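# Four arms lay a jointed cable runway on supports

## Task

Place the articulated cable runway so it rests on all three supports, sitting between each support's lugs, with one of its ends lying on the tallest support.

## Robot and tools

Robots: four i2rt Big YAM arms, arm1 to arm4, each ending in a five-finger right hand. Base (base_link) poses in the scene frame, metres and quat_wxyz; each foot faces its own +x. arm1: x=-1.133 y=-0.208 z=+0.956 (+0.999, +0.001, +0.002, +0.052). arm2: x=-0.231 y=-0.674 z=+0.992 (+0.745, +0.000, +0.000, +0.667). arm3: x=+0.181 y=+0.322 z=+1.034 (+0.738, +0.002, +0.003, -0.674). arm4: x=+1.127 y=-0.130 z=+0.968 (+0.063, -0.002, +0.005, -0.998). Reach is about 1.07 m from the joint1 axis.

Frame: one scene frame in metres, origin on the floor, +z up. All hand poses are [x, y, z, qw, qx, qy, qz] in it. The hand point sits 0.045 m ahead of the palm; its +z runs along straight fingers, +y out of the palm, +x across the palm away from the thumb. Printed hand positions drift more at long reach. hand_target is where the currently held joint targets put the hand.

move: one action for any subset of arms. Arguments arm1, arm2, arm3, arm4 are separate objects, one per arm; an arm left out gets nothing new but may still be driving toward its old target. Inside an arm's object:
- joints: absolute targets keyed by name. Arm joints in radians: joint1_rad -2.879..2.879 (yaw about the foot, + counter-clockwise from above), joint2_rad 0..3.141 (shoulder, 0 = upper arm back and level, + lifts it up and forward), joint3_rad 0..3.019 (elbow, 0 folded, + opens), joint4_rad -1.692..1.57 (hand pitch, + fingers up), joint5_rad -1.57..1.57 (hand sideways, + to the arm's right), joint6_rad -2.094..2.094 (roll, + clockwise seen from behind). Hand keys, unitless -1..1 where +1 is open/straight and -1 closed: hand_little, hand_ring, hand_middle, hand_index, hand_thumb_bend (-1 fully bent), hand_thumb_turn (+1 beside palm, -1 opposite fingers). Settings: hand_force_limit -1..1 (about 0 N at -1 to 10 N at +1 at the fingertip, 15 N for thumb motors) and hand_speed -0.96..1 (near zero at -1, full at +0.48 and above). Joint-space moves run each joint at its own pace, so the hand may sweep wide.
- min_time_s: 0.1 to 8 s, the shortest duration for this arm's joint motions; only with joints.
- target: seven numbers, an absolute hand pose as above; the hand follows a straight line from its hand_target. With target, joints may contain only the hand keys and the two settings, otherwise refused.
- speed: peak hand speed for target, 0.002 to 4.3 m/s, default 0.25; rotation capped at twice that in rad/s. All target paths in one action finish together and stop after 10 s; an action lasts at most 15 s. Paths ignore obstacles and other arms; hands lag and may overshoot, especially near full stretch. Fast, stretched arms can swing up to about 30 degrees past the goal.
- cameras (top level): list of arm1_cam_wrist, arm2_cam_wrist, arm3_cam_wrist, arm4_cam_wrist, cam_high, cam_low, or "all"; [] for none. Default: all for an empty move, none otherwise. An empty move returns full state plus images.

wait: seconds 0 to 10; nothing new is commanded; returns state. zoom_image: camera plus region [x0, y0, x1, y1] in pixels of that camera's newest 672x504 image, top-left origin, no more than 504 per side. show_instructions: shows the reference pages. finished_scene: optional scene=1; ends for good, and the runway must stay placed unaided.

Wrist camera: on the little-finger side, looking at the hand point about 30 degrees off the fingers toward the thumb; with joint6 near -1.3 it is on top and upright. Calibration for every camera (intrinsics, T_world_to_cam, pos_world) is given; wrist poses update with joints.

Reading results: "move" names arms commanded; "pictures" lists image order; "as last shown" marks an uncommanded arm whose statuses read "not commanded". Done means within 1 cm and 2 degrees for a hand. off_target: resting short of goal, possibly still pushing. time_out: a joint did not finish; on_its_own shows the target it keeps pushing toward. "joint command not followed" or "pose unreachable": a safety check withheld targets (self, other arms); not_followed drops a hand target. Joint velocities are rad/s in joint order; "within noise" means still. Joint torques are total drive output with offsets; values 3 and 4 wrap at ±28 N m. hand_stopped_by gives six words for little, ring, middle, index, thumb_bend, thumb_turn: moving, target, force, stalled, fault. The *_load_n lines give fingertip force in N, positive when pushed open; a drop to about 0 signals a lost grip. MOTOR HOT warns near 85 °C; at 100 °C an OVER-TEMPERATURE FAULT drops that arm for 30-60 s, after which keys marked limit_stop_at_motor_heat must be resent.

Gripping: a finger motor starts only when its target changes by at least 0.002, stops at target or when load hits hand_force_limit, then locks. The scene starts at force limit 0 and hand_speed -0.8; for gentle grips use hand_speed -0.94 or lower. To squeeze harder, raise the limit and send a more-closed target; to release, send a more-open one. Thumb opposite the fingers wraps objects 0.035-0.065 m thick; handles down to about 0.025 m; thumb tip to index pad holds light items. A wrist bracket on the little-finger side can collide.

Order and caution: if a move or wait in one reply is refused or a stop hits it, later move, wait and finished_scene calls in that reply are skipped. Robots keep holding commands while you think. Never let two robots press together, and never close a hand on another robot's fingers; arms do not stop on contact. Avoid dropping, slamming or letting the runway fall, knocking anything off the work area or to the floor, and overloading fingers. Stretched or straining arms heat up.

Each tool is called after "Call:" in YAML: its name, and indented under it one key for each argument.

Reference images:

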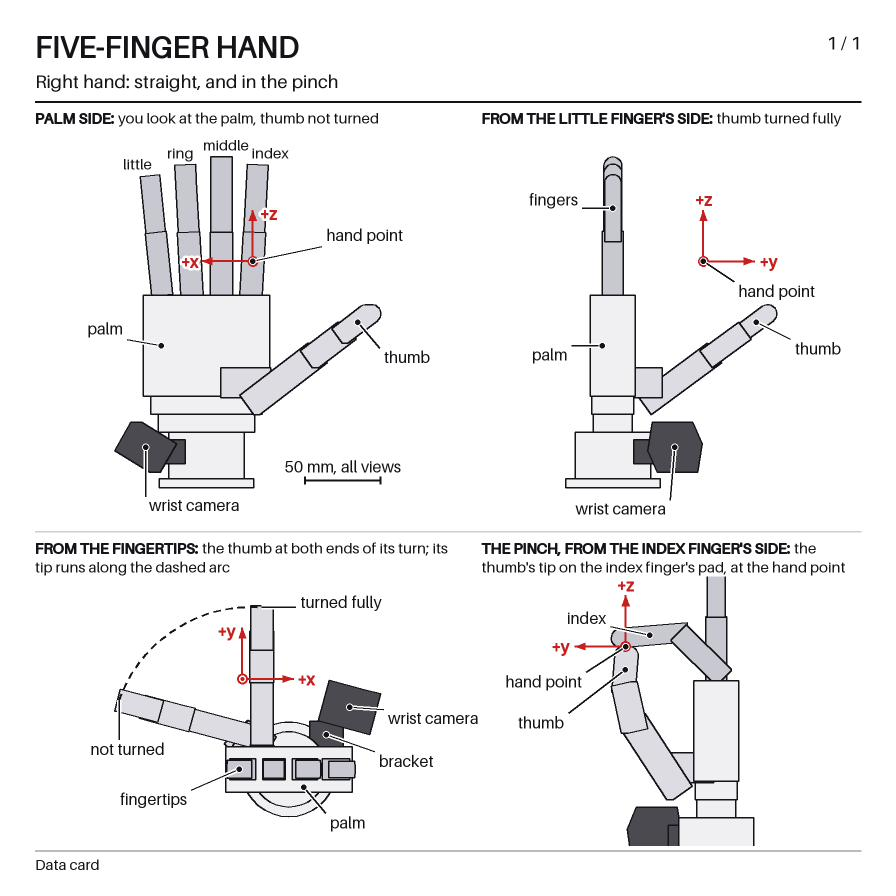

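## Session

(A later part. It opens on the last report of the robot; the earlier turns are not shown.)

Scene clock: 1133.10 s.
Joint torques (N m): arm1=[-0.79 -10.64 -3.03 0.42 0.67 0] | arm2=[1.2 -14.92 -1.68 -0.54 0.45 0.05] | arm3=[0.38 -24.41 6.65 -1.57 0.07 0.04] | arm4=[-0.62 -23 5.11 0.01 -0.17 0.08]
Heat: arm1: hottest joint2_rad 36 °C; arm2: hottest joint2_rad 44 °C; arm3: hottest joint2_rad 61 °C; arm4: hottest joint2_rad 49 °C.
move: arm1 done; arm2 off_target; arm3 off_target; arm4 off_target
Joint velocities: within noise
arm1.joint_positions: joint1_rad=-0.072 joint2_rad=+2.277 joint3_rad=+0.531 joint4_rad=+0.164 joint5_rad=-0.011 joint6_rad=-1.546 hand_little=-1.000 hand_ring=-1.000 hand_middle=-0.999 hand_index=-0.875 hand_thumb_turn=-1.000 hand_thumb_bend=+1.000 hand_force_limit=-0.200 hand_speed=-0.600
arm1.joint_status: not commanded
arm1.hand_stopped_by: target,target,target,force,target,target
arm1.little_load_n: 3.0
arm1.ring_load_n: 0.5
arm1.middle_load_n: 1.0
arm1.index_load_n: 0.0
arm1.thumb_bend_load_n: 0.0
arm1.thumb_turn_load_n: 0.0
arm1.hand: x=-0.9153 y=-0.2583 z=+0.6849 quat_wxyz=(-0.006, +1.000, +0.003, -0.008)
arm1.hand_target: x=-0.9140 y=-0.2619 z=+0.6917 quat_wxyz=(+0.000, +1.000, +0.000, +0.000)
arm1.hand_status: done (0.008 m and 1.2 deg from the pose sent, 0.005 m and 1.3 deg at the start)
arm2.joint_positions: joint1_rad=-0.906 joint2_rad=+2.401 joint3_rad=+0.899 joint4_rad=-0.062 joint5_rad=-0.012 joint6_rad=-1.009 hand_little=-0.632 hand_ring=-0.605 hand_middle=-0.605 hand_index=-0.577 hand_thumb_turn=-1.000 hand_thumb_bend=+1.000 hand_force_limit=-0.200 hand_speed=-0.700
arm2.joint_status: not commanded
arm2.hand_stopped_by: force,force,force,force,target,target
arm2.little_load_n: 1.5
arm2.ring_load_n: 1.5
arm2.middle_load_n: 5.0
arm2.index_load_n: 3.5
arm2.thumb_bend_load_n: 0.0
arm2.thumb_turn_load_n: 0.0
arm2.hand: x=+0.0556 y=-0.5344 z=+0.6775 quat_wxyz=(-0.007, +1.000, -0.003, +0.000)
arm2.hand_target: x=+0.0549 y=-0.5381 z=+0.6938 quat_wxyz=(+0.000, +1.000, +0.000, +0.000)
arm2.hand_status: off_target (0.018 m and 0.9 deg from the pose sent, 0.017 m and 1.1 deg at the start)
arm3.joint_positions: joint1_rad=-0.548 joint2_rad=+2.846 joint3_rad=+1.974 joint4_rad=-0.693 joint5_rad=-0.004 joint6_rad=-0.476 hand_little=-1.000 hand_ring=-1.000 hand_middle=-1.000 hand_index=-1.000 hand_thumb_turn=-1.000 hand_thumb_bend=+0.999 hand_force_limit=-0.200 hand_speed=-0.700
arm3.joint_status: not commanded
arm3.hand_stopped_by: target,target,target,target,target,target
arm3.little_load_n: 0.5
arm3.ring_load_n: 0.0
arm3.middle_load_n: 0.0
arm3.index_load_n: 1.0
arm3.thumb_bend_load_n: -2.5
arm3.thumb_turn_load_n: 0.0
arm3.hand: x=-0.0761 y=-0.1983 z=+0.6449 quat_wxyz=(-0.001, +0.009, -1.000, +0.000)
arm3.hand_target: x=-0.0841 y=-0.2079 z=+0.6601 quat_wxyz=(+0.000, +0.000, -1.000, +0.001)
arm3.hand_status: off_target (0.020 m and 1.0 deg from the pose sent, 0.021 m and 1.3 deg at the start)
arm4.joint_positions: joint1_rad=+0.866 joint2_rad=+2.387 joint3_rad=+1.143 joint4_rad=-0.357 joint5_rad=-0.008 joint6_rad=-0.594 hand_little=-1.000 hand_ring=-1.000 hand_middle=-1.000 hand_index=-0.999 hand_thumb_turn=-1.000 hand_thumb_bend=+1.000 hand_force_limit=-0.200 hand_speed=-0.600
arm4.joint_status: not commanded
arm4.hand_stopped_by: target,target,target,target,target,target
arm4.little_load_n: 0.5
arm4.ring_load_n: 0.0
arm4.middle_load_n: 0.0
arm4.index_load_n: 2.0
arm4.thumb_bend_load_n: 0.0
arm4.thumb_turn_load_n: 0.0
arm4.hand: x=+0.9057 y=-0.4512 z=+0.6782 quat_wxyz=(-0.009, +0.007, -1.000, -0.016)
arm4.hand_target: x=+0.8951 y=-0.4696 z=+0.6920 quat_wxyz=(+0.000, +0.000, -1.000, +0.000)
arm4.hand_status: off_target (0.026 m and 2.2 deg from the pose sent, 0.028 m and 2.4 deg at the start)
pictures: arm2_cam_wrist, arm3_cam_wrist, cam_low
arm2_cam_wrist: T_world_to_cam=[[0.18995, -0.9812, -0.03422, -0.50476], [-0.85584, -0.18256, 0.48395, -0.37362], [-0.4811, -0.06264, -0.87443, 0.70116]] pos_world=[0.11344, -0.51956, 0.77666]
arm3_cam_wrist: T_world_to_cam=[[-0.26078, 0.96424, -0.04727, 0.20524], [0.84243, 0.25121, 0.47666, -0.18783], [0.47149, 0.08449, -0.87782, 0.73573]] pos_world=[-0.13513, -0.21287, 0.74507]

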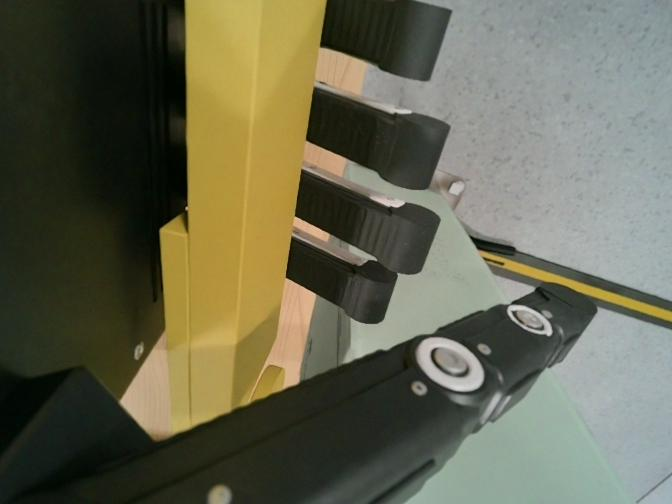

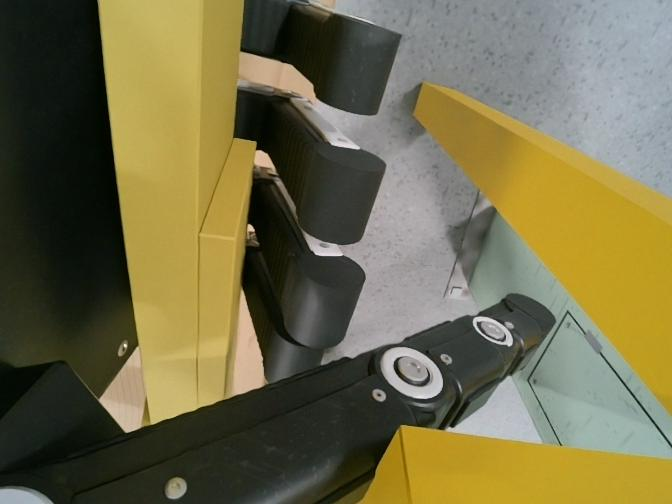

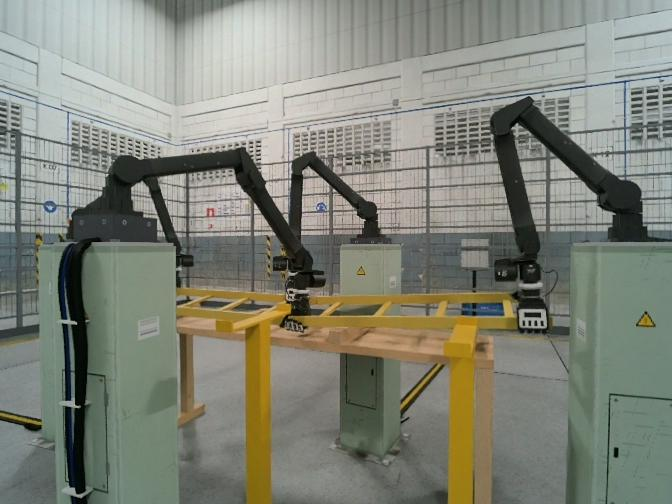

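Call:
move:
  arm1: {"target":[-0.914,-0.262,0.675,0,1,0,0],"speed":0.05}
  arm2: {"target":[0.055,-0.538,0.675,0,1,0,0],"speed":0.05}
  arm3: {"target":[-0.084,-0.208,0.643,0,0,1,0],"speed":0.05}
  arm4: {"target":[0.895,-0.470,0.675,0,0,1,0],"speed":0.05}
  cameras: ["arm3_cam_wrist"]

Scene clock: 1140.03 s.
Joint torques (N m): arm1=[-0.62 -11.05 -3.34 0.39 0.66 0.07] | arm2=[0.56 -14.97 -1.81 -0.49 0.47 -0.03] | arm3=[0.44 -22.42 7.25 -0.4 0.06 0.06] | arm4=[-1.14 -23.3 3.82 -0.1 -0.07 -0.06]
Heat: arm1: hottest joint2_rad 36 °C; arm2: hottest joint2_rad 44 °C; arm3: hottest joint2_rad 61 °C; arm4: hottest joint2_rad 47 °C.
move: arm1 done; arm2 off_target; arm3 off_target; arm4 off_target
Joint velocities: within noise
arm1.joint_positions: joint1_rad=-0.072 joint2_rad=+2.346 joint3_rad=+0.554 joint4_rad=+0.207 joint5_rad=-0.011 joint6_rad=-1.553 hand_little=-1.000 hand_ring=-1.000 hand_middle=-0.999 hand_index=-0.875 hand_thumb_turn=-1.000 hand_thumb_bend=+1.000 hand_force_limit=-0.200 hand_speed=-0.600
arm1.joint_status: not commanded
arm1.hand_stopped_by: target,target,target,force,target,target
arm1.little_load_n: 2.0
arm1.ring_load_n: 1.0
arm1.middle_load_n: 2.0
arm1.index_load_n: 0.0
arm1.thumb_bend_load_n: 0.0
arm1.thumb_turn_load_n: 0.0
arm1.hand: x=-0.9167 y=-0.2585 z=+0.6675 quat_wxyz=(-0.006, +1.000, +0.007, -0.009)
arm1.hand_target: x=-0.9141 y=-0.2620 z=+0.6747 quat_wxyz=(+0.000, +1.000, +0.000, +0.000)
arm1.hand_status: done (0.009 m and 1.5 deg from the pose sent, 0.011 m and 1.2 deg at the start)
arm2.joint_positions: joint1_rad=-0.906 joint2_rad=+2.461 joint3_rad=+0.926 joint4_rad=-0.031 joint5_rad=-0.012 joint6_rad=-1.009 hand_little=-0.632 hand_ring=-0.605 hand_middle=-0.605 hand_index=-0.577 hand_thumb_turn=-1.000 hand_thumb_bend=+1.000 hand_force_limit=-0.200 hand_speed=-0.700
arm2.joint_status: not commanded
arm2.hand_stopped_by: force,force,force,force,target,target
arm2.little_load_n: 1.0
arm2.ring_load_n: 1.5
arm2.middle_load_n: 5.0
arm2.index_load_n: 5.0
arm2.thumb_bend_load_n: 0.0
arm2.thumb_turn_load_n: 0.0
arm2.hand: x=+0.0540 y=-0.5353 z=+0.6570 quat_wxyz=(-0.006, +1.000, -0.004, -0.002)
arm2.hand_target: x=+0.0548 y=-0.5381 z=+0.6738 quat_wxyz=(+0.000, +1.000, +0.000, +0.000)
arm2.hand_status: off_target (0.018 m and 0.8 deg from the pose sent, 0.004 m and 0.9 deg at the start)
arm3.joint_positions: joint1_rad=-0.548 joint2_rad=+2.863 joint3_rad=+1.999 joint4_rad=-0.717 joint5_rad=-0.004 joint6_rad=-0.476 hand_little=-1.000 hand_ring=-1.000 hand_middle=-1.000 hand_index=-1.000 hand_thumb_turn=-1.000 hand_thumb_bend=+1.000 hand_force_limit=-0.200 hand_speed=-0.700
arm3.joint_status: not commanded
arm3.hand_stopped_by: target,target,target,target,target,target
arm3.little_load_n: 0.0
arm3.ring_load_n: 0.0
arm3.middle_load_n: 0.0
arm3.index_load_n: 1.0
arm3.thumb_bend_load_n: 0.0
arm3.thumb_turn_load_n: 0.0
arm3.hand: x=-0.0757 y=-0.1975 z=+0.6416 quat_wxyz=(-0.004, +0.009, -1.000, -0.007)
arm3.hand_target: x=-0.0840 y=-0.2077 z=+0.6432 quat_wxyz=(+0.000, +0.000, -1.000, +0.000)
arm3.hand_status: off_target (0.013 m and 1.4 deg from the pose sent, 0.013 m and 1.1 deg at the start)
arm4.joint_positions: joint1_rad=+0.866 joint2_rad=+2.429 joint3_rad=+1.171 joint4_rad=-0.335 joint5_rad=-0.009 joint6_rad=-0.589 hand_little=-1.000 hand_ring=-1.000 hand_middle=-1.000 hand_index=-1.000 hand_thumb_turn=-1.000 hand_thumb_bend=+1.000 hand_force_limit=-0.200 hand_speed=-0.600
arm4.joint_status: not commanded
arm4.hand_stopped_by: target,target,target,target,target,target
arm4.little_load_n: 1.0
arm4.ring_load_n: 0.5
arm4.middle_load_n: 0.0
arm4.index_load_n: 0.5
arm4.thumb_bend_load_n: 0.0
arm4.thumb_turn_load_n: 0.0
arm4.hand: x=+0.9034 y=-0.4554 z=+0.6621 quat_wxyz=(-0.008, +0.005, -1.000, -0.013)
arm4.hand_target: x=+0.8951 y=-0.4697 z=+0.6749 quat_wxyz=(+0.000, +0.000, -1.000, +0.000)
arm4.hand_status: off_target (0.021 m and 1.8 deg from the pose sent, 0.022 m and 2.2 deg at the start)
arm3_cam_wrist: T_world_to_cam=[[-0.26044, 0.96484, -0.03551, 0.197], [0.83912, 0.24438, 0.48597, -0.19433], [0.47756, 0.09677, -0.87326, 0.73248]] pos_world=[-0.13543, -0.21346, 0.74108]

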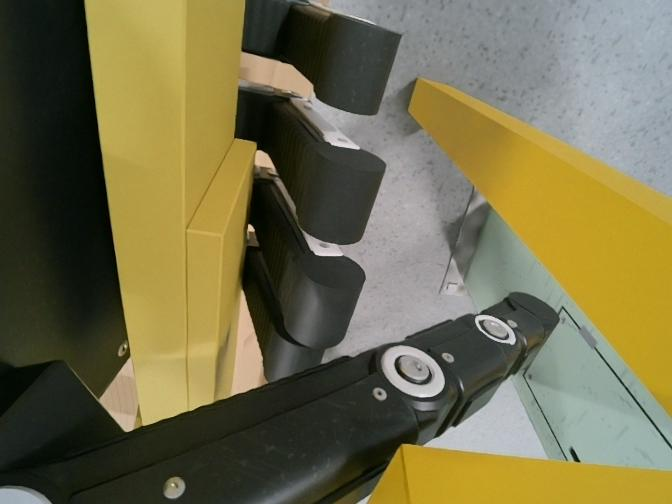

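Call:
move:
  arm1: {"target":[-0.947,-0.262,0.675,0,1,0,0],"speed":0.05,"joints":{"hand_thumb_bend":-1,"hand_force_limit":-0.6}}
  arm2: {"target":[0.022,-0.538,0.675,0,1,0,0],"speed":0.05,"joints":{"hand_little":-0.99,"hand_ring":-0.99,"hand_middle":-0.99,"hand_index":-0.99,"hand_force_limit":0.2}}
  arm3: {"target":[-0.117,-0.208,0.655,0,0,1,0],"speed":0.05,"joints":{"hand_thumb_bend":-1,"hand_force_limit":-0.6}}
  arm4: {"target":[0.862,-0.470,0.675,0,0,1,0],"speed":0.05,"joints":{"hand_thumb_bend":-1,"hand_force_limit":-0.6}}
  cameras: ["all"]

Call:
zoom_image:
  camera: "cam_low"
  region: [200, 260, 340, 380]

Scene clock: 1167.30 s.
Joint torques (N m): arm1=[-0.62 -10.81 -6.06 0.96 0.72 0.11] | arm2=[0.79 -14.39 -3.69 0.03 0.11 0.15] | arm3=[-0.03 -23.59 7.65 -0.65 0.07 -0.02] | arm4=[-1.44 -23.18 5.6 -0.59 -0.01 -0.17]
Heat: arm1: hottest joint2_rad 36 °C; arm2: hottest joint2_rad 43 °C; arm3: hottest joint2_rad 60 °C; arm4: hottest joint2_rad 46 °C.
move: arm1 off_target; arm2 off_target; arm3 off_target; arm4 off_target
Joint velocities: within noise
arm1.joint_positions: joint1_rad=-0.072 joint2_rad=+2.387 joint3_rad=+0.502 joint4_rad=+0.305 joint5_rad=-0.012 joint6_rad=-1.553 hand_little=-1.000 hand_ring=-1.000 hand_middle=-0.999 hand_index=-0.875 hand_thumb_turn=-1.000 hand_thumb_bend=+0.491 hand_force_limit=-0.600 hand_speed=-0.600
arm1.joint_status: hand_thumb_bend off_target (ended at +0.491, target -1.000); the others done
arm1.hand_stopped_by: target,target,target,force,force,target
arm1.little_load_n: 1.5
arm1.ring_load_n: 1.0
arm1.middle_load_n: 2.0
arm1.index_load_n: 0.0
arm1.thumb_bend_load_n: 3.0
arm1.thumb_turn_load_n: 0.0
arm1.hand: x=-0.9402 y=-0.2590 z=+0.6636 quat_wxyz=(-0.007, +1.000, +0.007, -0.006)
arm1.hand_target: x=-0.9472 y=-0.2619 z=+0.6742 quat_wxyz=(+0.000, +1.000, +0.000, +0.000)
arm1.hand_status: off_target (0.014 m and 1.3 deg from the pose sent, 0.031 m and 1.5 deg at the start)
arm2.joint_positions: joint1_rad=-0.865 joint2_rad=+2.467 joint3_rad=+0.867 joint4_rad=+0.030 joint5_rad=-0.002 joint6_rad=-0.970 hand_little=-0.990 hand_ring=-0.990 hand_middle=-0.989 hand_index=-0.989 hand_thumb_turn=-1.000 hand_thumb_bend=+1.000 hand_force_limit=+0.200 hand_speed=-0.700
arm2.joint_status: all done
arm2.hand_stopped_by: target,target,target,target,target,target
arm2.little_load_n: 0.0
arm2.ring_load_n: 0.5
arm2.middle_load_n: 3.0
arm2.index_load_n: 5.0
arm2.thumb_bend_load_n: 0.0
arm2.thumb_turn_load_n: 0.0
arm2.hand: x=+0.0268 y=-0.5375 z=+0.6555 quat_wxyz=(-0.001, +1.000, -0.002, +0.000)
arm2.hand_target: x=+0.0219 y=-0.5384 z=+0.6734 quat_wxyz=(+0.000, +1.000, +0.000, +0.000)
arm2.hand_status: off_target (0.020 m and 0.3 deg from the pose sent, 0.037 m and 0.8 deg at the start)
arm3.joint_positions: joint1_rad=-0.584 joint2_rad=+2.879 joint3_rad=+2.056 joint4_rad=-0.765 joint5_rad=-0.004 joint6_rad=-0.513 hand_little=-1.000 hand_ring=-1.000 hand_middle=-1.000 hand_index=-1.000 hand_thumb_turn=-1.000 hand_thumb_bend=+0.518 hand_force_limit=-0.600 hand_speed=-0.700
arm3.joint_status: hand_thumb_bend off_target (ended at +0.518, target -1.000); the others done
arm3.hand_stopped_by: target,target,target,target,force,target
arm3.little_load_n: 0.0
arm3.ring_load_n: 0.0
arm3.middle_load_n: 0.0
arm3.index_load_n: 2.0
arm3.thumb_bend_load_n: 3.5
arm3.thumb_turn_load_n: 0.0
arm3.hand: x=-0.1016 y=-0.1958 z=+0.6467 quat_wxyz=(-0.006, +0.009, -1.000, -0.010)
arm3.hand_target: x=-0.1169 y=-0.2076 z=+0.6555 quat_wxyz=(+0.000, +0.000, -1.000, +0.000)
arm3.hand_status: off_target (0.021 m and 1.7 deg from the pose sent, 0.045 m and 1.4 deg at the start)
arm4.joint_positions: joint1_rad=+0.819 joint2_rad=+2.451 joint3_rad=+1.217 joint4_rad=-0.363 joint5_rad=-0.009 joint6_rad=-0.624 hand_little=-1.000 hand_ring=-1.000 hand_middle=-1.000 hand_index=-0.999 hand_thumb_turn=-1.000 hand_thumb_bend=+0.510 hand_force_limit=-0.600 hand_speed=-0.600
arm4.joint_status: hand_thumb_bend off_target (ended at +0.510, target -1.000); the others done
arm4.hand_stopped_by: target,target,target,target,force,target
arm4.little_load_n: 0.0
arm4.ring_load_n: 0.0
arm4.middle_load_n: 0.0
arm4.index_load_n: 2.0
arm4.thumb_bend_load_n: 3.5
arm4.thumb_turn_load_n: 0.0
arm4.hand: x=+0.8788 y=-0.4538 z=+0.6583 quat_wxyz=(-0.009, -0.001, -1.000, -0.013)
arm4.hand_target: x=+0.8623 y=-0.4696 z=+0.6749 quat_wxyz=(+0.000, +0.000, -1.000, +0.000)
arm4.hand_status: off_target (0.029 m and 1.8 deg from the pose sent, 0.046 m and 1.8 deg at the start)
pictures: arm1_cam_wrist, arm2_cam_wrist, arm3_cam_wrist, arm4_cam_wrist, cam_high, cam_low
arm1_cam_wrist: T_world_to_cam=[[0.34646, -0.93803, 0.0079, 0.07081], [-0.78107, -0.2838, 0.55623, -1.18021], [-0.51952, -0.19888, -0.83099, 0.12571]] pos_world=[-0.88104, -0.24352, 0.76037]
arm2_cam_wrist: T_world_to_cam=[[0.19254, -0.98101, -0.02326, -0.51022], [-0.85541, -0.17941, 0.48589, -0.38772], [-0.48083, -0.07366, -0.87371, 0.66147]] pos_world=[0.08464, -0.52137, 0.75446]
arm3_cam_wrist: T_world_to_cam=[[-0.26104, 0.96484, -0.03067, 0.18567], [0.83715, 0.24208, 0.49049, -0.17911], [0.48067, 0.10237, -0.87091, 0.74903]] pos_world=[-0.16163, -0.21246, 0.74588]
arm4_cam_wrist: T_world_to_cam=[[-0.21469, 0.97667, 0.00407, 0.63141], [0.82828, 0.17986, 0.53065, -0.99734], [0.51755, 0.11729, -0.84758, 0.27249]] pos_world=[0.82062, -0.46926, 0.75764]

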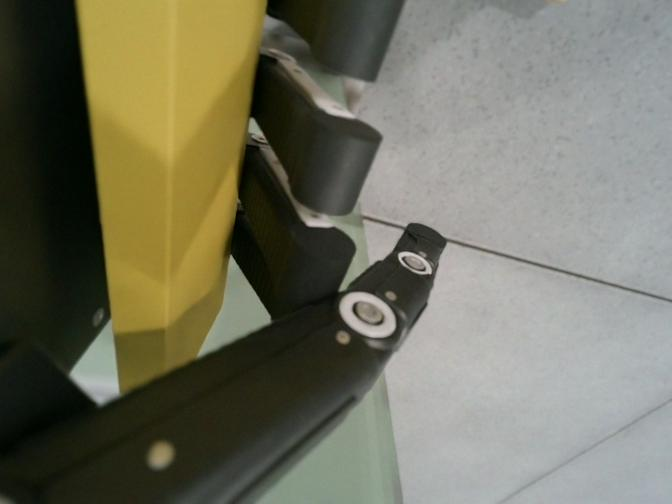

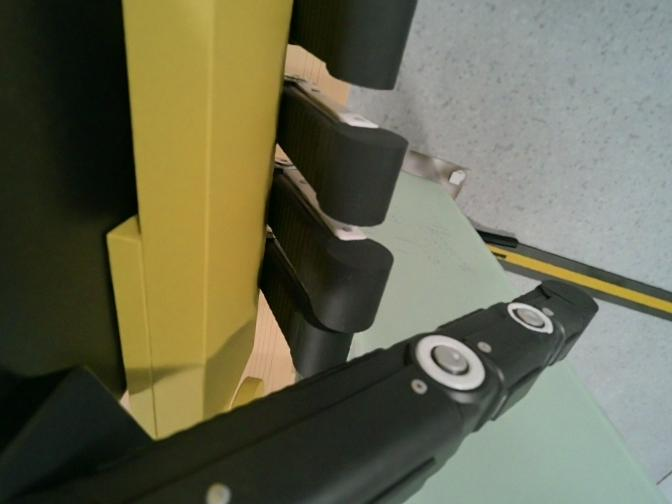

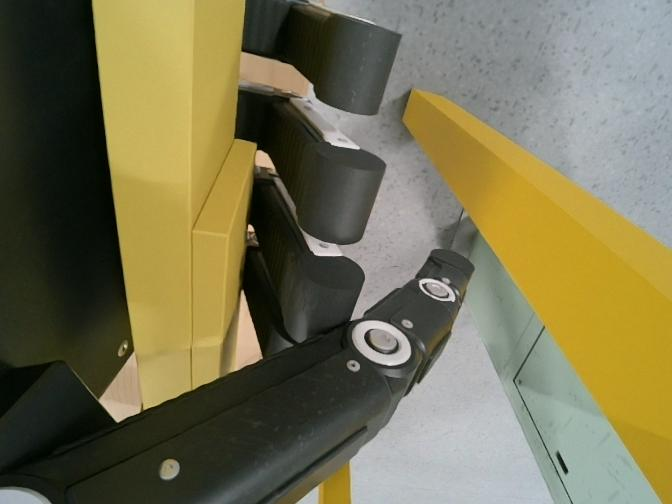

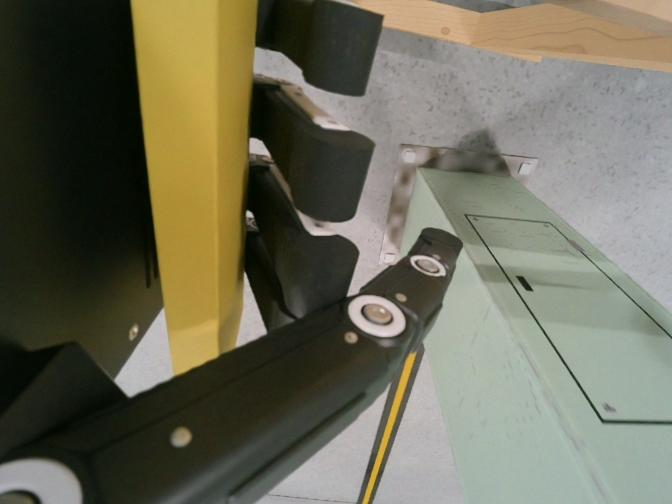

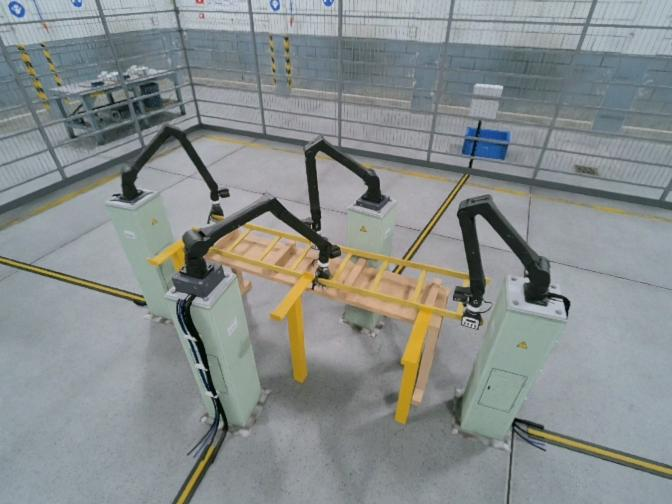

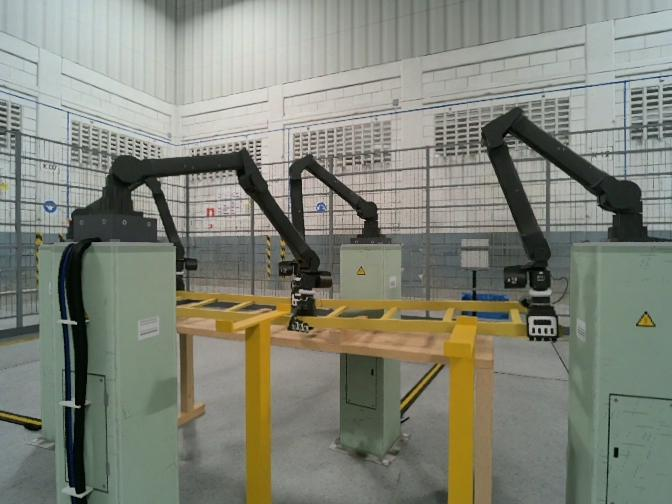

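Scaled by 3.600 from the camera's image (finer frame: 960x720).

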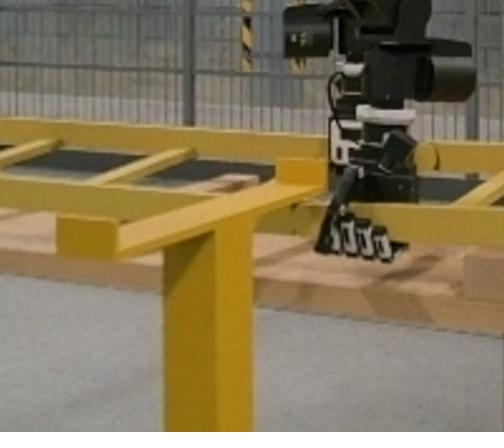

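Call:
move:
  arm1: {"target":[-0.945,-0.262,0.735,0,1,0,0],"speed":0.05}
  arm2: {"target":[0.022,-0.538,0.740,0,1,0,0],"speed":0.05}
  arm3: {"target":[-0.117,-0.208,0.745,0,0,1,0],"speed":0.05}
  arm4: {"target":[0.862,-0.470,0.740,0,0,1,0],"speed":0.05}
  cameras: ["all"]

Call:
zoom_image:
  camera: "cam_low"
  region: [170, 240, 570, 400]

Scene clock: 1181.50 s.
Joint torques (N m): arm1=[-0.62 -12.1 -4.16 -0.2 0.96 0.12] | arm2=[0.67 -17.03 -3.23 -1.32 0.04 0.03] | arm3=[0.09 -31.33 4.34 -2.03 -0.16 -0.02] | arm4=[-0.56 -27.69 4.08 -0.95 -0.22 -0.13]
Heat: arm1: hottest joint2_rad 36 °C; arm2: hottest joint2_rad 42 °C; arm3: hottest joint2_rad 61 °C; arm4: hottest joint2_rad 46 °C.
move: arm1 off_target; arm2 off_target; arm3 off_target; arm4 off_target
Joint velocities: within noise
arm1.joint_positions: joint1_rad=-0.072 joint2_rad=+2.148 joint3_rad=+0.417 joint4_rad=+0.147 joint5_rad=-0.018 joint6_rad=-1.553 hand_little=-1.000 hand_ring=-1.000 hand_middle=-0.999 hand_index=-0.875 hand_thumb_turn=-1.000 hand_thumb_bend=+0.491 hand_force_limit=-0.600 hand_speed=-0.600
arm1.joint_status: not commanded
arm1.hand_stopped_by: target,target,target,force,force,target
arm1.little_load_n: 2.0
arm1.ring_load_n: 1.0
arm1.middle_load_n: 1.5
arm1.index_load_n: 0.5
arm1.thumb_bend_load_n: 3.0
arm1.thumb_turn_load_n: 0.0
arm1.hand: x=-0.9431 y=-0.2581 z=+0.7200 quat_wxyz=(-0.009, +1.000, +0.007, -0.009)
arm1.hand_target: x=-0.9455 y=-0.2620 z=+0.7333 quat_wxyz=(+0.000, +1.000, +0.000, +0.000)
arm1.hand_status: off_target (0.016 m and 1.7 deg from the pose sent, 0.072 m and 1.3 deg at the start)
arm2.joint_positions: joint1_rad=-0.858 joint2_rad=+2.303 joint3_rad=+0.792 joint4_rad=-0.060 joint5_rad=+0.000 joint6_rad=-0.963 hand_little=-0.990 hand_ring=-0.990 hand_middle=-0.989 hand_index=-0.989 hand_thumb_turn=-1.000 hand_thumb_bend=+1.000 hand_force_limit=+0.200 hand_speed=-0.700
arm2.joint_status: not commanded
arm2.hand_stopped_by: target,target,target,target,target,target
arm2.little_load_n: 0.0
arm2.ring_load_n: 2.5
arm2.middle_load_n: 4.0
arm2.index_load_n: 4.5
arm2.thumb_bend_load_n: 0.0
arm2.thumb_turn_load_n: 0.0
arm2.hand: x=+0.0249 y=-0.5365 z=+0.7087 quat_wxyz=(+0.000, +1.000, -0.002, +0.000)
arm2.hand_target: x=+0.0214 y=-0.5387 z=+0.7359 quat_wxyz=(+0.000, +1.000, +0.000, +0.000)
arm2.hand_status: off_target (0.031 m and 0.3 deg from the pose sent, 0.085 m and 0.3 deg at the start)
arm3.joint_positions: joint1_rad=-0.585 joint2_rad=+2.772 joint3_rad=+1.962 joint4_rad=-0.778 joint5_rad=+0.001 joint6_rad=-0.514 hand_little=-1.000 hand_ring=-1.000 hand_middle=-1.000 hand_index=-1.000 hand_thumb_turn=-1.000 hand_thumb_bend=+0.518 hand_force_limit=-0.600 hand_speed=-0.700
arm3.joint_status: not commanded
arm3.hand_stopped_by: target,target,target,target,force,target
arm3.little_load_n: 0.0
arm3.ring_load_n: 0.0
arm3.middle_load_n: 0.0
arm3.index_load_n: 3.5
arm3.thumb_bend_load_n: 4.0
arm3.thumb_turn_load_n: -0.5
arm3.hand: x=-0.1022 y=-0.1938 z=+0.6910 quat_wxyz=(-0.004, +0.009, -1.000, -0.011)
arm3.hand_target: x=-0.1168 y=-0.2076 z=+0.7417 quat_wxyz=(+0.000, +0.000, -1.000, +0.000)
arm3.hand_status: off_target (0.058 m and 1.7 deg from the pose sent, 0.100 m and 1.7 deg at the start)
arm4.joint_positions: joint1_rad=+0.816 joint2_rad=+2.350 joint3_rad=+1.181 joint4_rad=-0.448 joint5_rad=-0.004 joint6_rad=-0.626 hand_little=-1.000 hand_ring=-1.000 hand_middle=-1.000 hand_index=-0.999 hand_thumb_turn=-1.000 hand_thumb_bend=+0.510 hand_force_limit=-0.600 hand_speed=-0.600
arm4.joint_status: not commanded
arm4.hand_stopped_by: target,target,target,target,force,target
arm4.little_load_n: 0.0
arm4.ring_load_n: 0.0
arm4.middle_load_n: 0.0
arm4.index_load_n: 3.5
arm4.thumb_bend_load_n: 3.5
arm4.thumb_turn_load_n: 0.0
arm4.hand: x=+0.8791 y=-0.4499 z=+0.7015 quat_wxyz=(-0.013, -0.002, -1.000, -0.023)
arm4.hand_target: x=+0.8627 y=-0.4688 z=+0.7376 quat_wxyz=(+0.000, +0.000, -1.000, +0.000)
arm4.hand_status: off_target (0.047 m and 3.0 deg from the pose sent, 0.085 m and 1.8 deg at the start)
pictures: arm1_cam_wrist, arm2_cam_wrist, arm3_cam_wrist, arm4_cam_wrist, cam_high, cam_low
arm1_cam_wrist: T_world_to_cam=[[0.34642, -0.93808, 0.00133, 0.07692], [-0.77845, -0.28668, 0.55843, -1.21348], [-0.52346, -0.19449, -0.82955, 0.16759]] pos_world=[-0.88354, -0.24312, 0.81656]
arm2_cam_wrist: T_world_to_cam=[[0.19182, -0.98121, -0.02066, -0.50969], [-0.8557, -0.17752, 0.48607, -0.41414], [-0.48061, -0.07556, -0.87367, 0.70608]] pos_world=[0.08274, -0.52027, 0.80766]
arm3_cam_wrist: T_world_to_cam=[[-0.26121, 0.96488, -0.0278, 0.18287], [0.83942, 0.24127, 0.48698, -0.19831], [0.47659, 0.10387, -0.87297, 0.78906]] pos_world=[-0.16183, -0.21056, 0.79048]
arm4_cam_wrist: T_world_to_cam=[[-0.21366, 0.97665, 0.02247, 0.61377], [0.82396, 0.16781, 0.54123, -1.03023], [0.52482, 0.13415, -0.84058, 0.30485]] pos_world=[0.82002, -0.46745, 0.80005]

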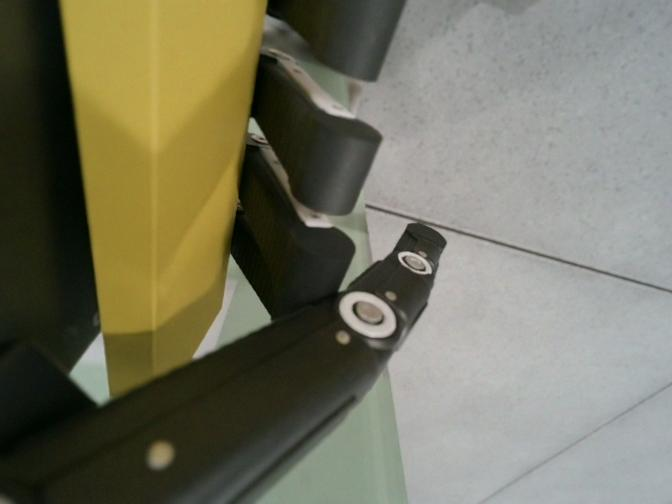

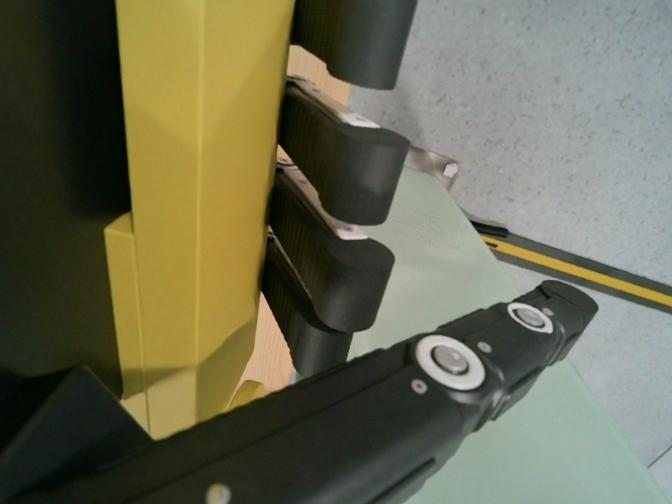

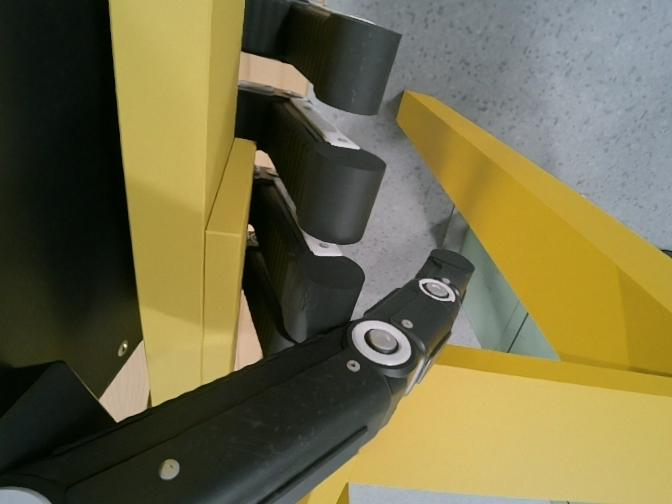

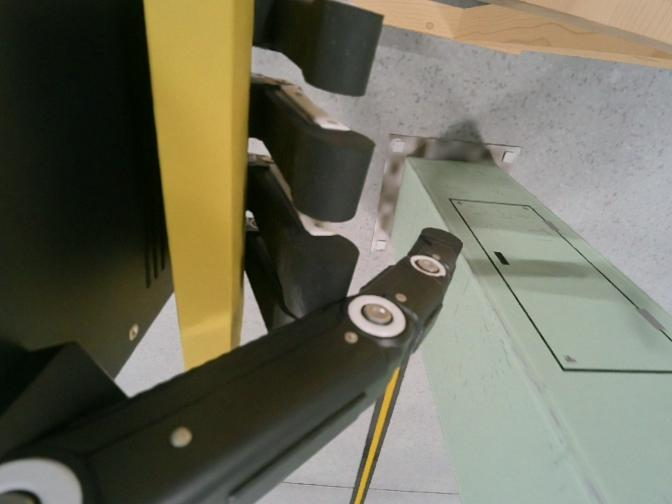

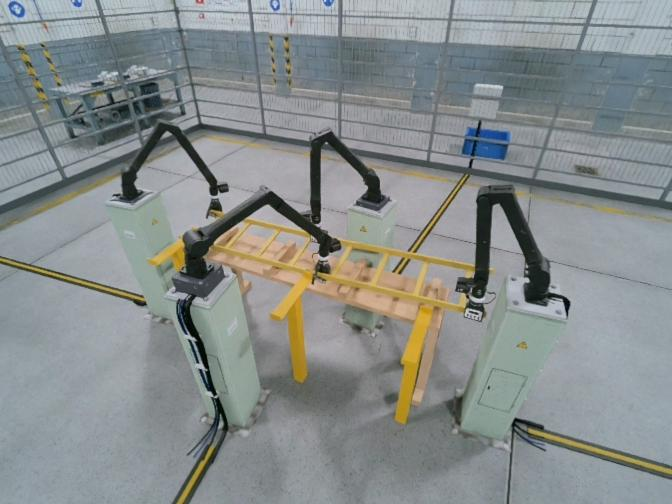

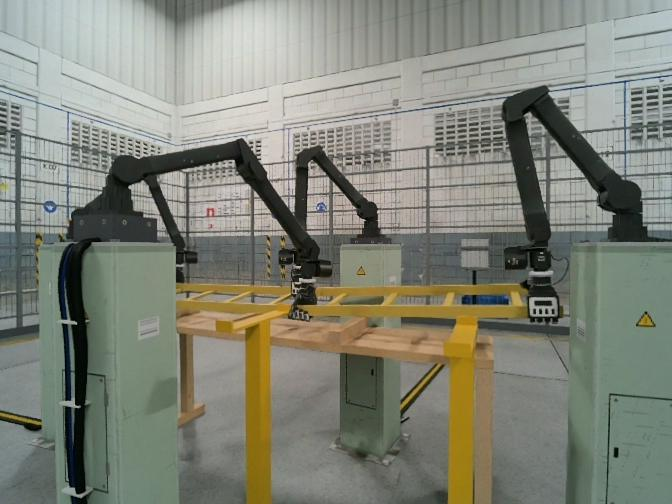

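Scaled by 1.260 from the camera's image (finer frame: 960x720).

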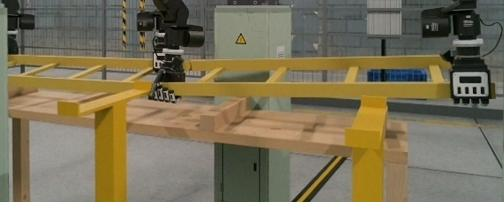

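Call:
zoom_image:
  camera: "cam_high"
  region: [130, 210, 240, 320]

Call:
zoom_image:
  camera: "cam_high"
  region: [380, 270, 460, 400]

Scaled by 4.582 from the camera's image (finer frame: 960x720).

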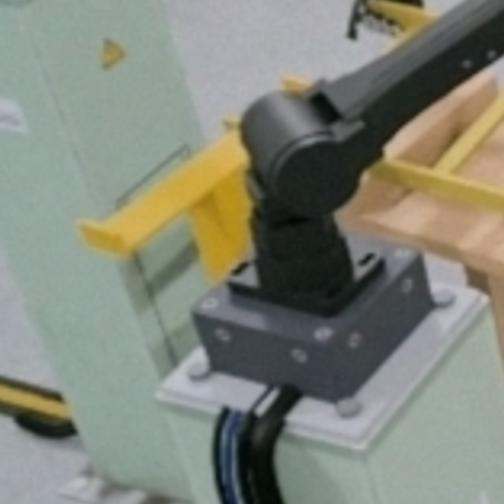

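Scaled by 3.877 from the camera's image (finer frame: 960x720).

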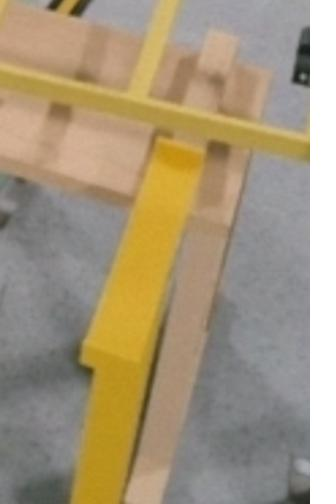

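Call:
move:
  arm1: {"target":[-0.945,-0.262,0.765,0,1,0,0],"speed":0.05}
  arm2: {"target":[0.022,-0.538,0.778,0,0.9984,0,0.0567],"speed":0.05}
  arm3: {"target":[-0.117,-0.215,0.800,0,0,1,0],"speed":0.05}
  arm4: {"target":[0.857,-0.475,0.890,0.0567,0,0.9984,0],"speed":0.08}
  cameras: ["all"]

Call:
zoom_image:
  camera: "cam_low"
  region: [170, 220, 570, 400]

Call:
zoom_image:
  camera: "cam_high"
  region: [130, 190, 490, 430]

Scene clock: 1231.53 s.
Joint torques (N m): arm1=[-0.73 -11.28 -2.29 -0.28 0.95 0.12] | arm2=[1.08 -14.74 -1.84 -0.24 0.25 0.17] | arm3=[0.21 -32.5 4.94 -2.19 -0.16 0.02] | arm4=[-1.67 -27.16 10.65 -2.15 -1.12 -0.07]
Heat: arm1: hottest joint2_rad 37 °C; arm2: hottest joint2_rad 42 °C; arm3: hottest joint2_rad 70 °C; arm4: hottest joint2_rad 49 °C.
move: arm1 off_target; arm2 off_target; arm3 off_target; arm4 off_target
Joint velocities: within noise
arm1.joint_positions: joint1_rad=-0.072 joint2_rad=+1.996 joint3_rad=+0.380 joint4_rad=+0.029 joint5_rad=-0.017 joint6_rad=-1.553 hand_little=-1.000 hand_ring=-1.000 hand_middle=-0.999 hand_index=-0.875 hand_thumb_turn=-1.000 hand_thumb_bend=+0.491 hand_force_limit=-0.600 hand_speed=-0.600
arm1.joint_status: not commanded
arm1.hand_stopped_by: target,target,target,force,force,target
arm1.little_load_n: 1.5
arm1.ring_load_n: 1.0
arm1.middle_load_n: 1.5
arm1.index_load_n: 0.0
arm1.thumb_bend_load_n: 3.0
arm1.thumb_turn_load_n: 0.0
arm1.hand: x=-0.9462 y=-0.2583 z=+0.7523 quat_wxyz=(-0.009, +1.000, +0.007, -0.011)
arm1.hand_target: x=-0.9452 y=-0.2620 z=+0.7636 quat_wxyz=(+0.000, +1.000, +0.000, +0.000)
arm1.hand_status: off_target (0.013 m and 1.8 deg from the pose sent, 0.045 m and 1.7 deg at the start)
arm2.joint_positions: joint1_rad=-0.824 joint2_rad=+2.137 joint3_rad=+0.681 joint4_rad=-0.039 joint5_rad=+0.063 joint6_rad=-0.939 hand_little=-0.990 hand_ring=-0.990 hand_middle=-0.989 hand_index=-0.989 hand_thumb_turn=-1.000 hand_thumb_bend=+1.000 hand_force_limit=+0.200 hand_speed=-0.700
arm2.joint_status: not commanded
arm2.hand_stopped_by: target,target,target,target,target,target
arm2.little_load_n: 0.0
arm2.ring_load_n: 1.5
arm2.middle_load_n: 3.5
arm2.index_load_n: 4.5
arm2.thumb_bend_load_n: 0.0
arm2.thumb_turn_load_n: 0.5
arm2.hand: x=+0.0244 y=-0.5381 z=+0.7560 quat_wxyz=(+0.003, +0.999, +0.002, +0.049)
arm2.hand_target: x=+0.0218 y=-0.5384 z=+0.7755 quat_wxyz=(+0.000, +0.998, +0.000, +0.057)
arm2.hand_status: off_target (0.022 m and 1.0 deg from the pose sent, 0.069 m and 6.5 deg at the start)
arm3.joint_positions: joint1_rad=-0.585 joint2_rad=+2.692 joint3_rad=+1.931 joint4_rad=-0.844 joint5_rad=+0.001 joint6_rad=-0.512 hand_little=-1.000 hand_ring=-1.000 hand_middle=-1.000 hand_index=-1.000 hand_thumb_turn=-1.000 hand_thumb_bend=+0.518 hand_force_limit=-0.600 hand_speed=-0.700
arm3.joint_status: not commanded
arm3.hand_stopped_by: target,target,target,target,force,target
arm3.little_load_n: 0.0
arm3.ring_load_n: 0.0
arm3.middle_load_n: 0.0
arm3.index_load_n: 4.5
arm3.thumb_bend_load_n: 3.5
arm3.thumb_turn_load_n: 0.0
arm3.hand: x=-0.1028 y=-0.1954 z=+0.7352 quat_wxyz=(-0.008, +0.008, -1.000, -0.019)
arm3.hand_target: x=-0.1166 y=-0.2142 z=+0.7959 quat_wxyz=(+0.000, +0.000, -1.000, +0.000)
arm3.hand_status: off_target (0.069 m and 2.5 deg from the pose sent, 0.112 m and 1.7 deg at the start)
arm4.joint_positions: joint1_rad=+0.772 joint2_rad=+2.084 joint3_rad=+1.195 joint4_rad=-0.830 joint5_rad=-0.077 joint6_rad=-0.677 hand_little=-1.000 hand_ring=-1.000 hand_middle=-1.000 hand_index=-0.999 hand_thumb_turn=-1.000 hand_thumb_bend=+0.510 hand_force_limit=-0.600 hand_speed=-0.600
arm4.joint_status: not commanded
arm4.hand_stopped_by: target,target,target,target,force,target
arm4.little_load_n: 0.0
arm4.ring_load_n: 0.0
arm4.middle_load_n: 0.0
arm4.index_load_n: 3.5
arm4.thumb_bend_load_n: 3.5
arm4.thumb_turn_load_n: 0.0
arm4.hand: x=+0.8771 y=-0.4438 z=+0.8404 quat_wxyz=(-0.074, -0.001, -0.996, -0.039)
arm4.hand_target: x=+0.8585 y=-0.4726 z=+0.8881 quat_wxyz=(-0.056, +0.000, -0.998, +0.000)
arm4.hand_status: off_target (0.062 m and 4.9 deg from the pose sent, 0.191 m and 5.7 deg at the start)
pictures: arm1_cam_wrist, arm2_cam_wrist, arm3_cam_wrist, arm4_cam_wrist, cam_high, cam_low
arm1_cam_wrist: T_world_to_cam=[[0.34646, -0.93807, 0.00041, 0.07854], [-0.77608, -0.28639, 0.56186, -1.23428], [-0.52694, -0.19498, -0.82723, 0.18761]] pos_world=[-0.88624, -0.24322, 0.84866]
arm2_cam_wrist: T_world_to_cam=[[0.20039, -0.97971, 0.00428, -0.52832], [-0.89775, -0.18187, 0.40122, -0.37507], [-0.3923, -0.08424, -0.91597, 0.77207]] pos_world=[0.07204, -0.52077, 0.85994]
arm3_cam_wrist: T_world_to_cam=[[-0.25921, 0.9657, -0.01508, 0.1765], [0.83605, 0.23217, 0.49711, -0.22849], [0.48357, 0.11625, -0.86755, 0.8272]] pos_world=[-0.16323, -0.21356, 0.83389]
arm4_cam_wrist: T_world_to_cam=[[-0.21523, 0.97616, 0.0279, 0.6009], [0.75149, 0.14732, 0.64309, -1.13592], [0.62365, 0.15938, -0.76529, 0.283]] pos_world=[0.80647, -0.46434, 0.93031]

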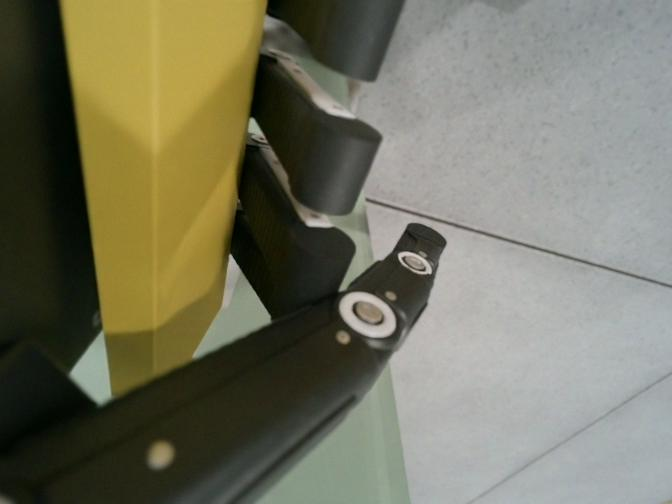

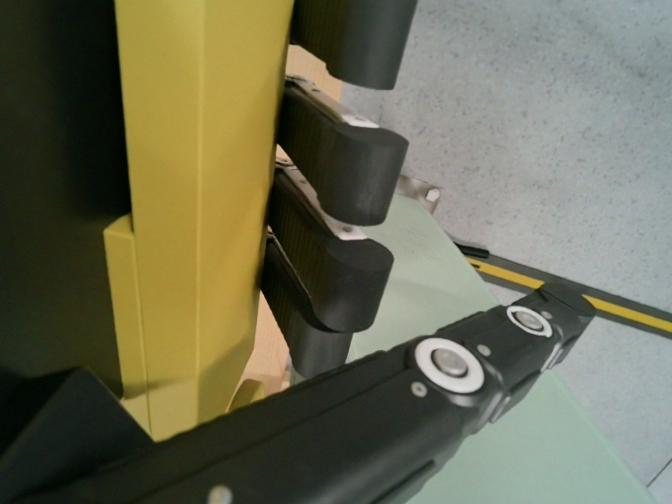

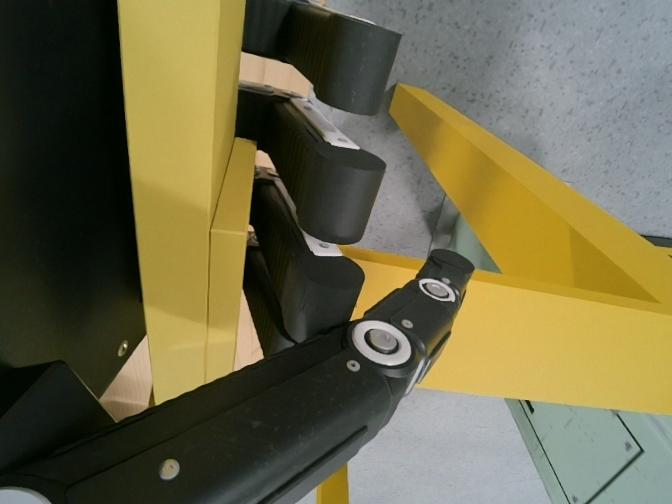

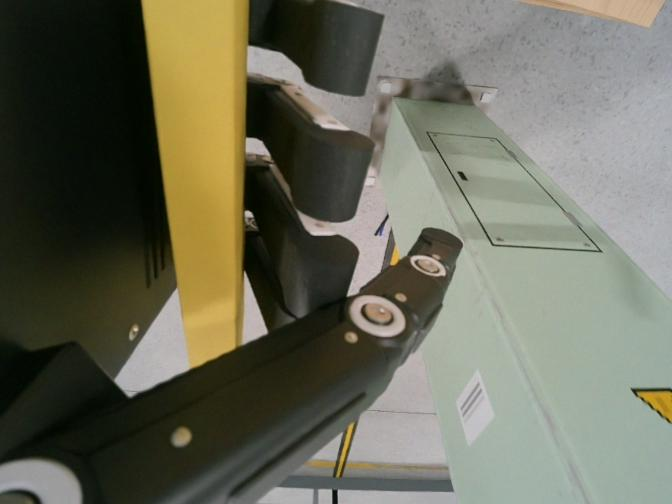

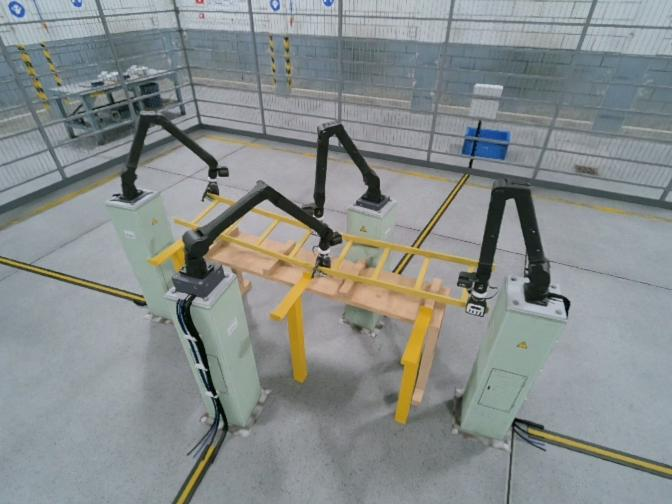

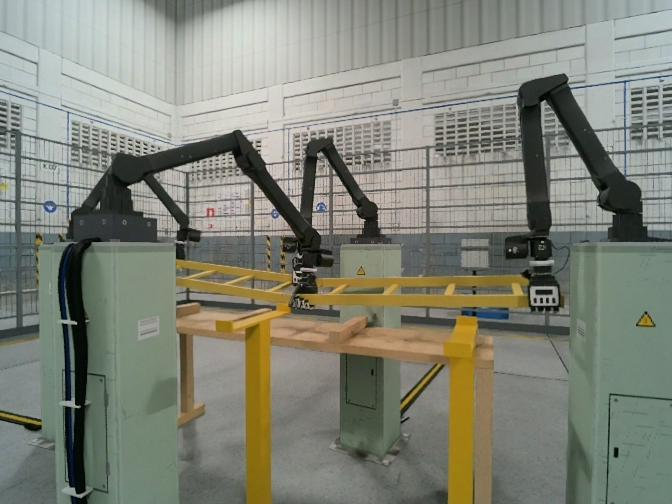

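Scaled by 1.260 from the camera's image (finer frame: 960x720).

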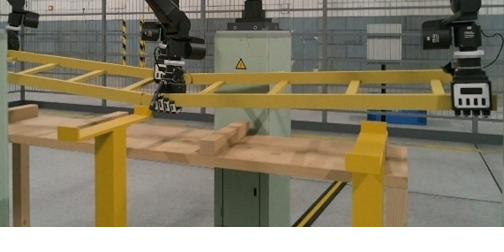

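Scaled by 1.400 from the camera's image (finer frame: 960x720).

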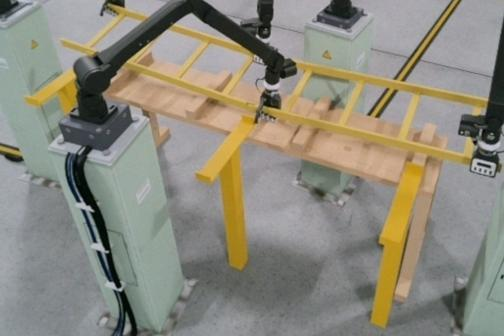

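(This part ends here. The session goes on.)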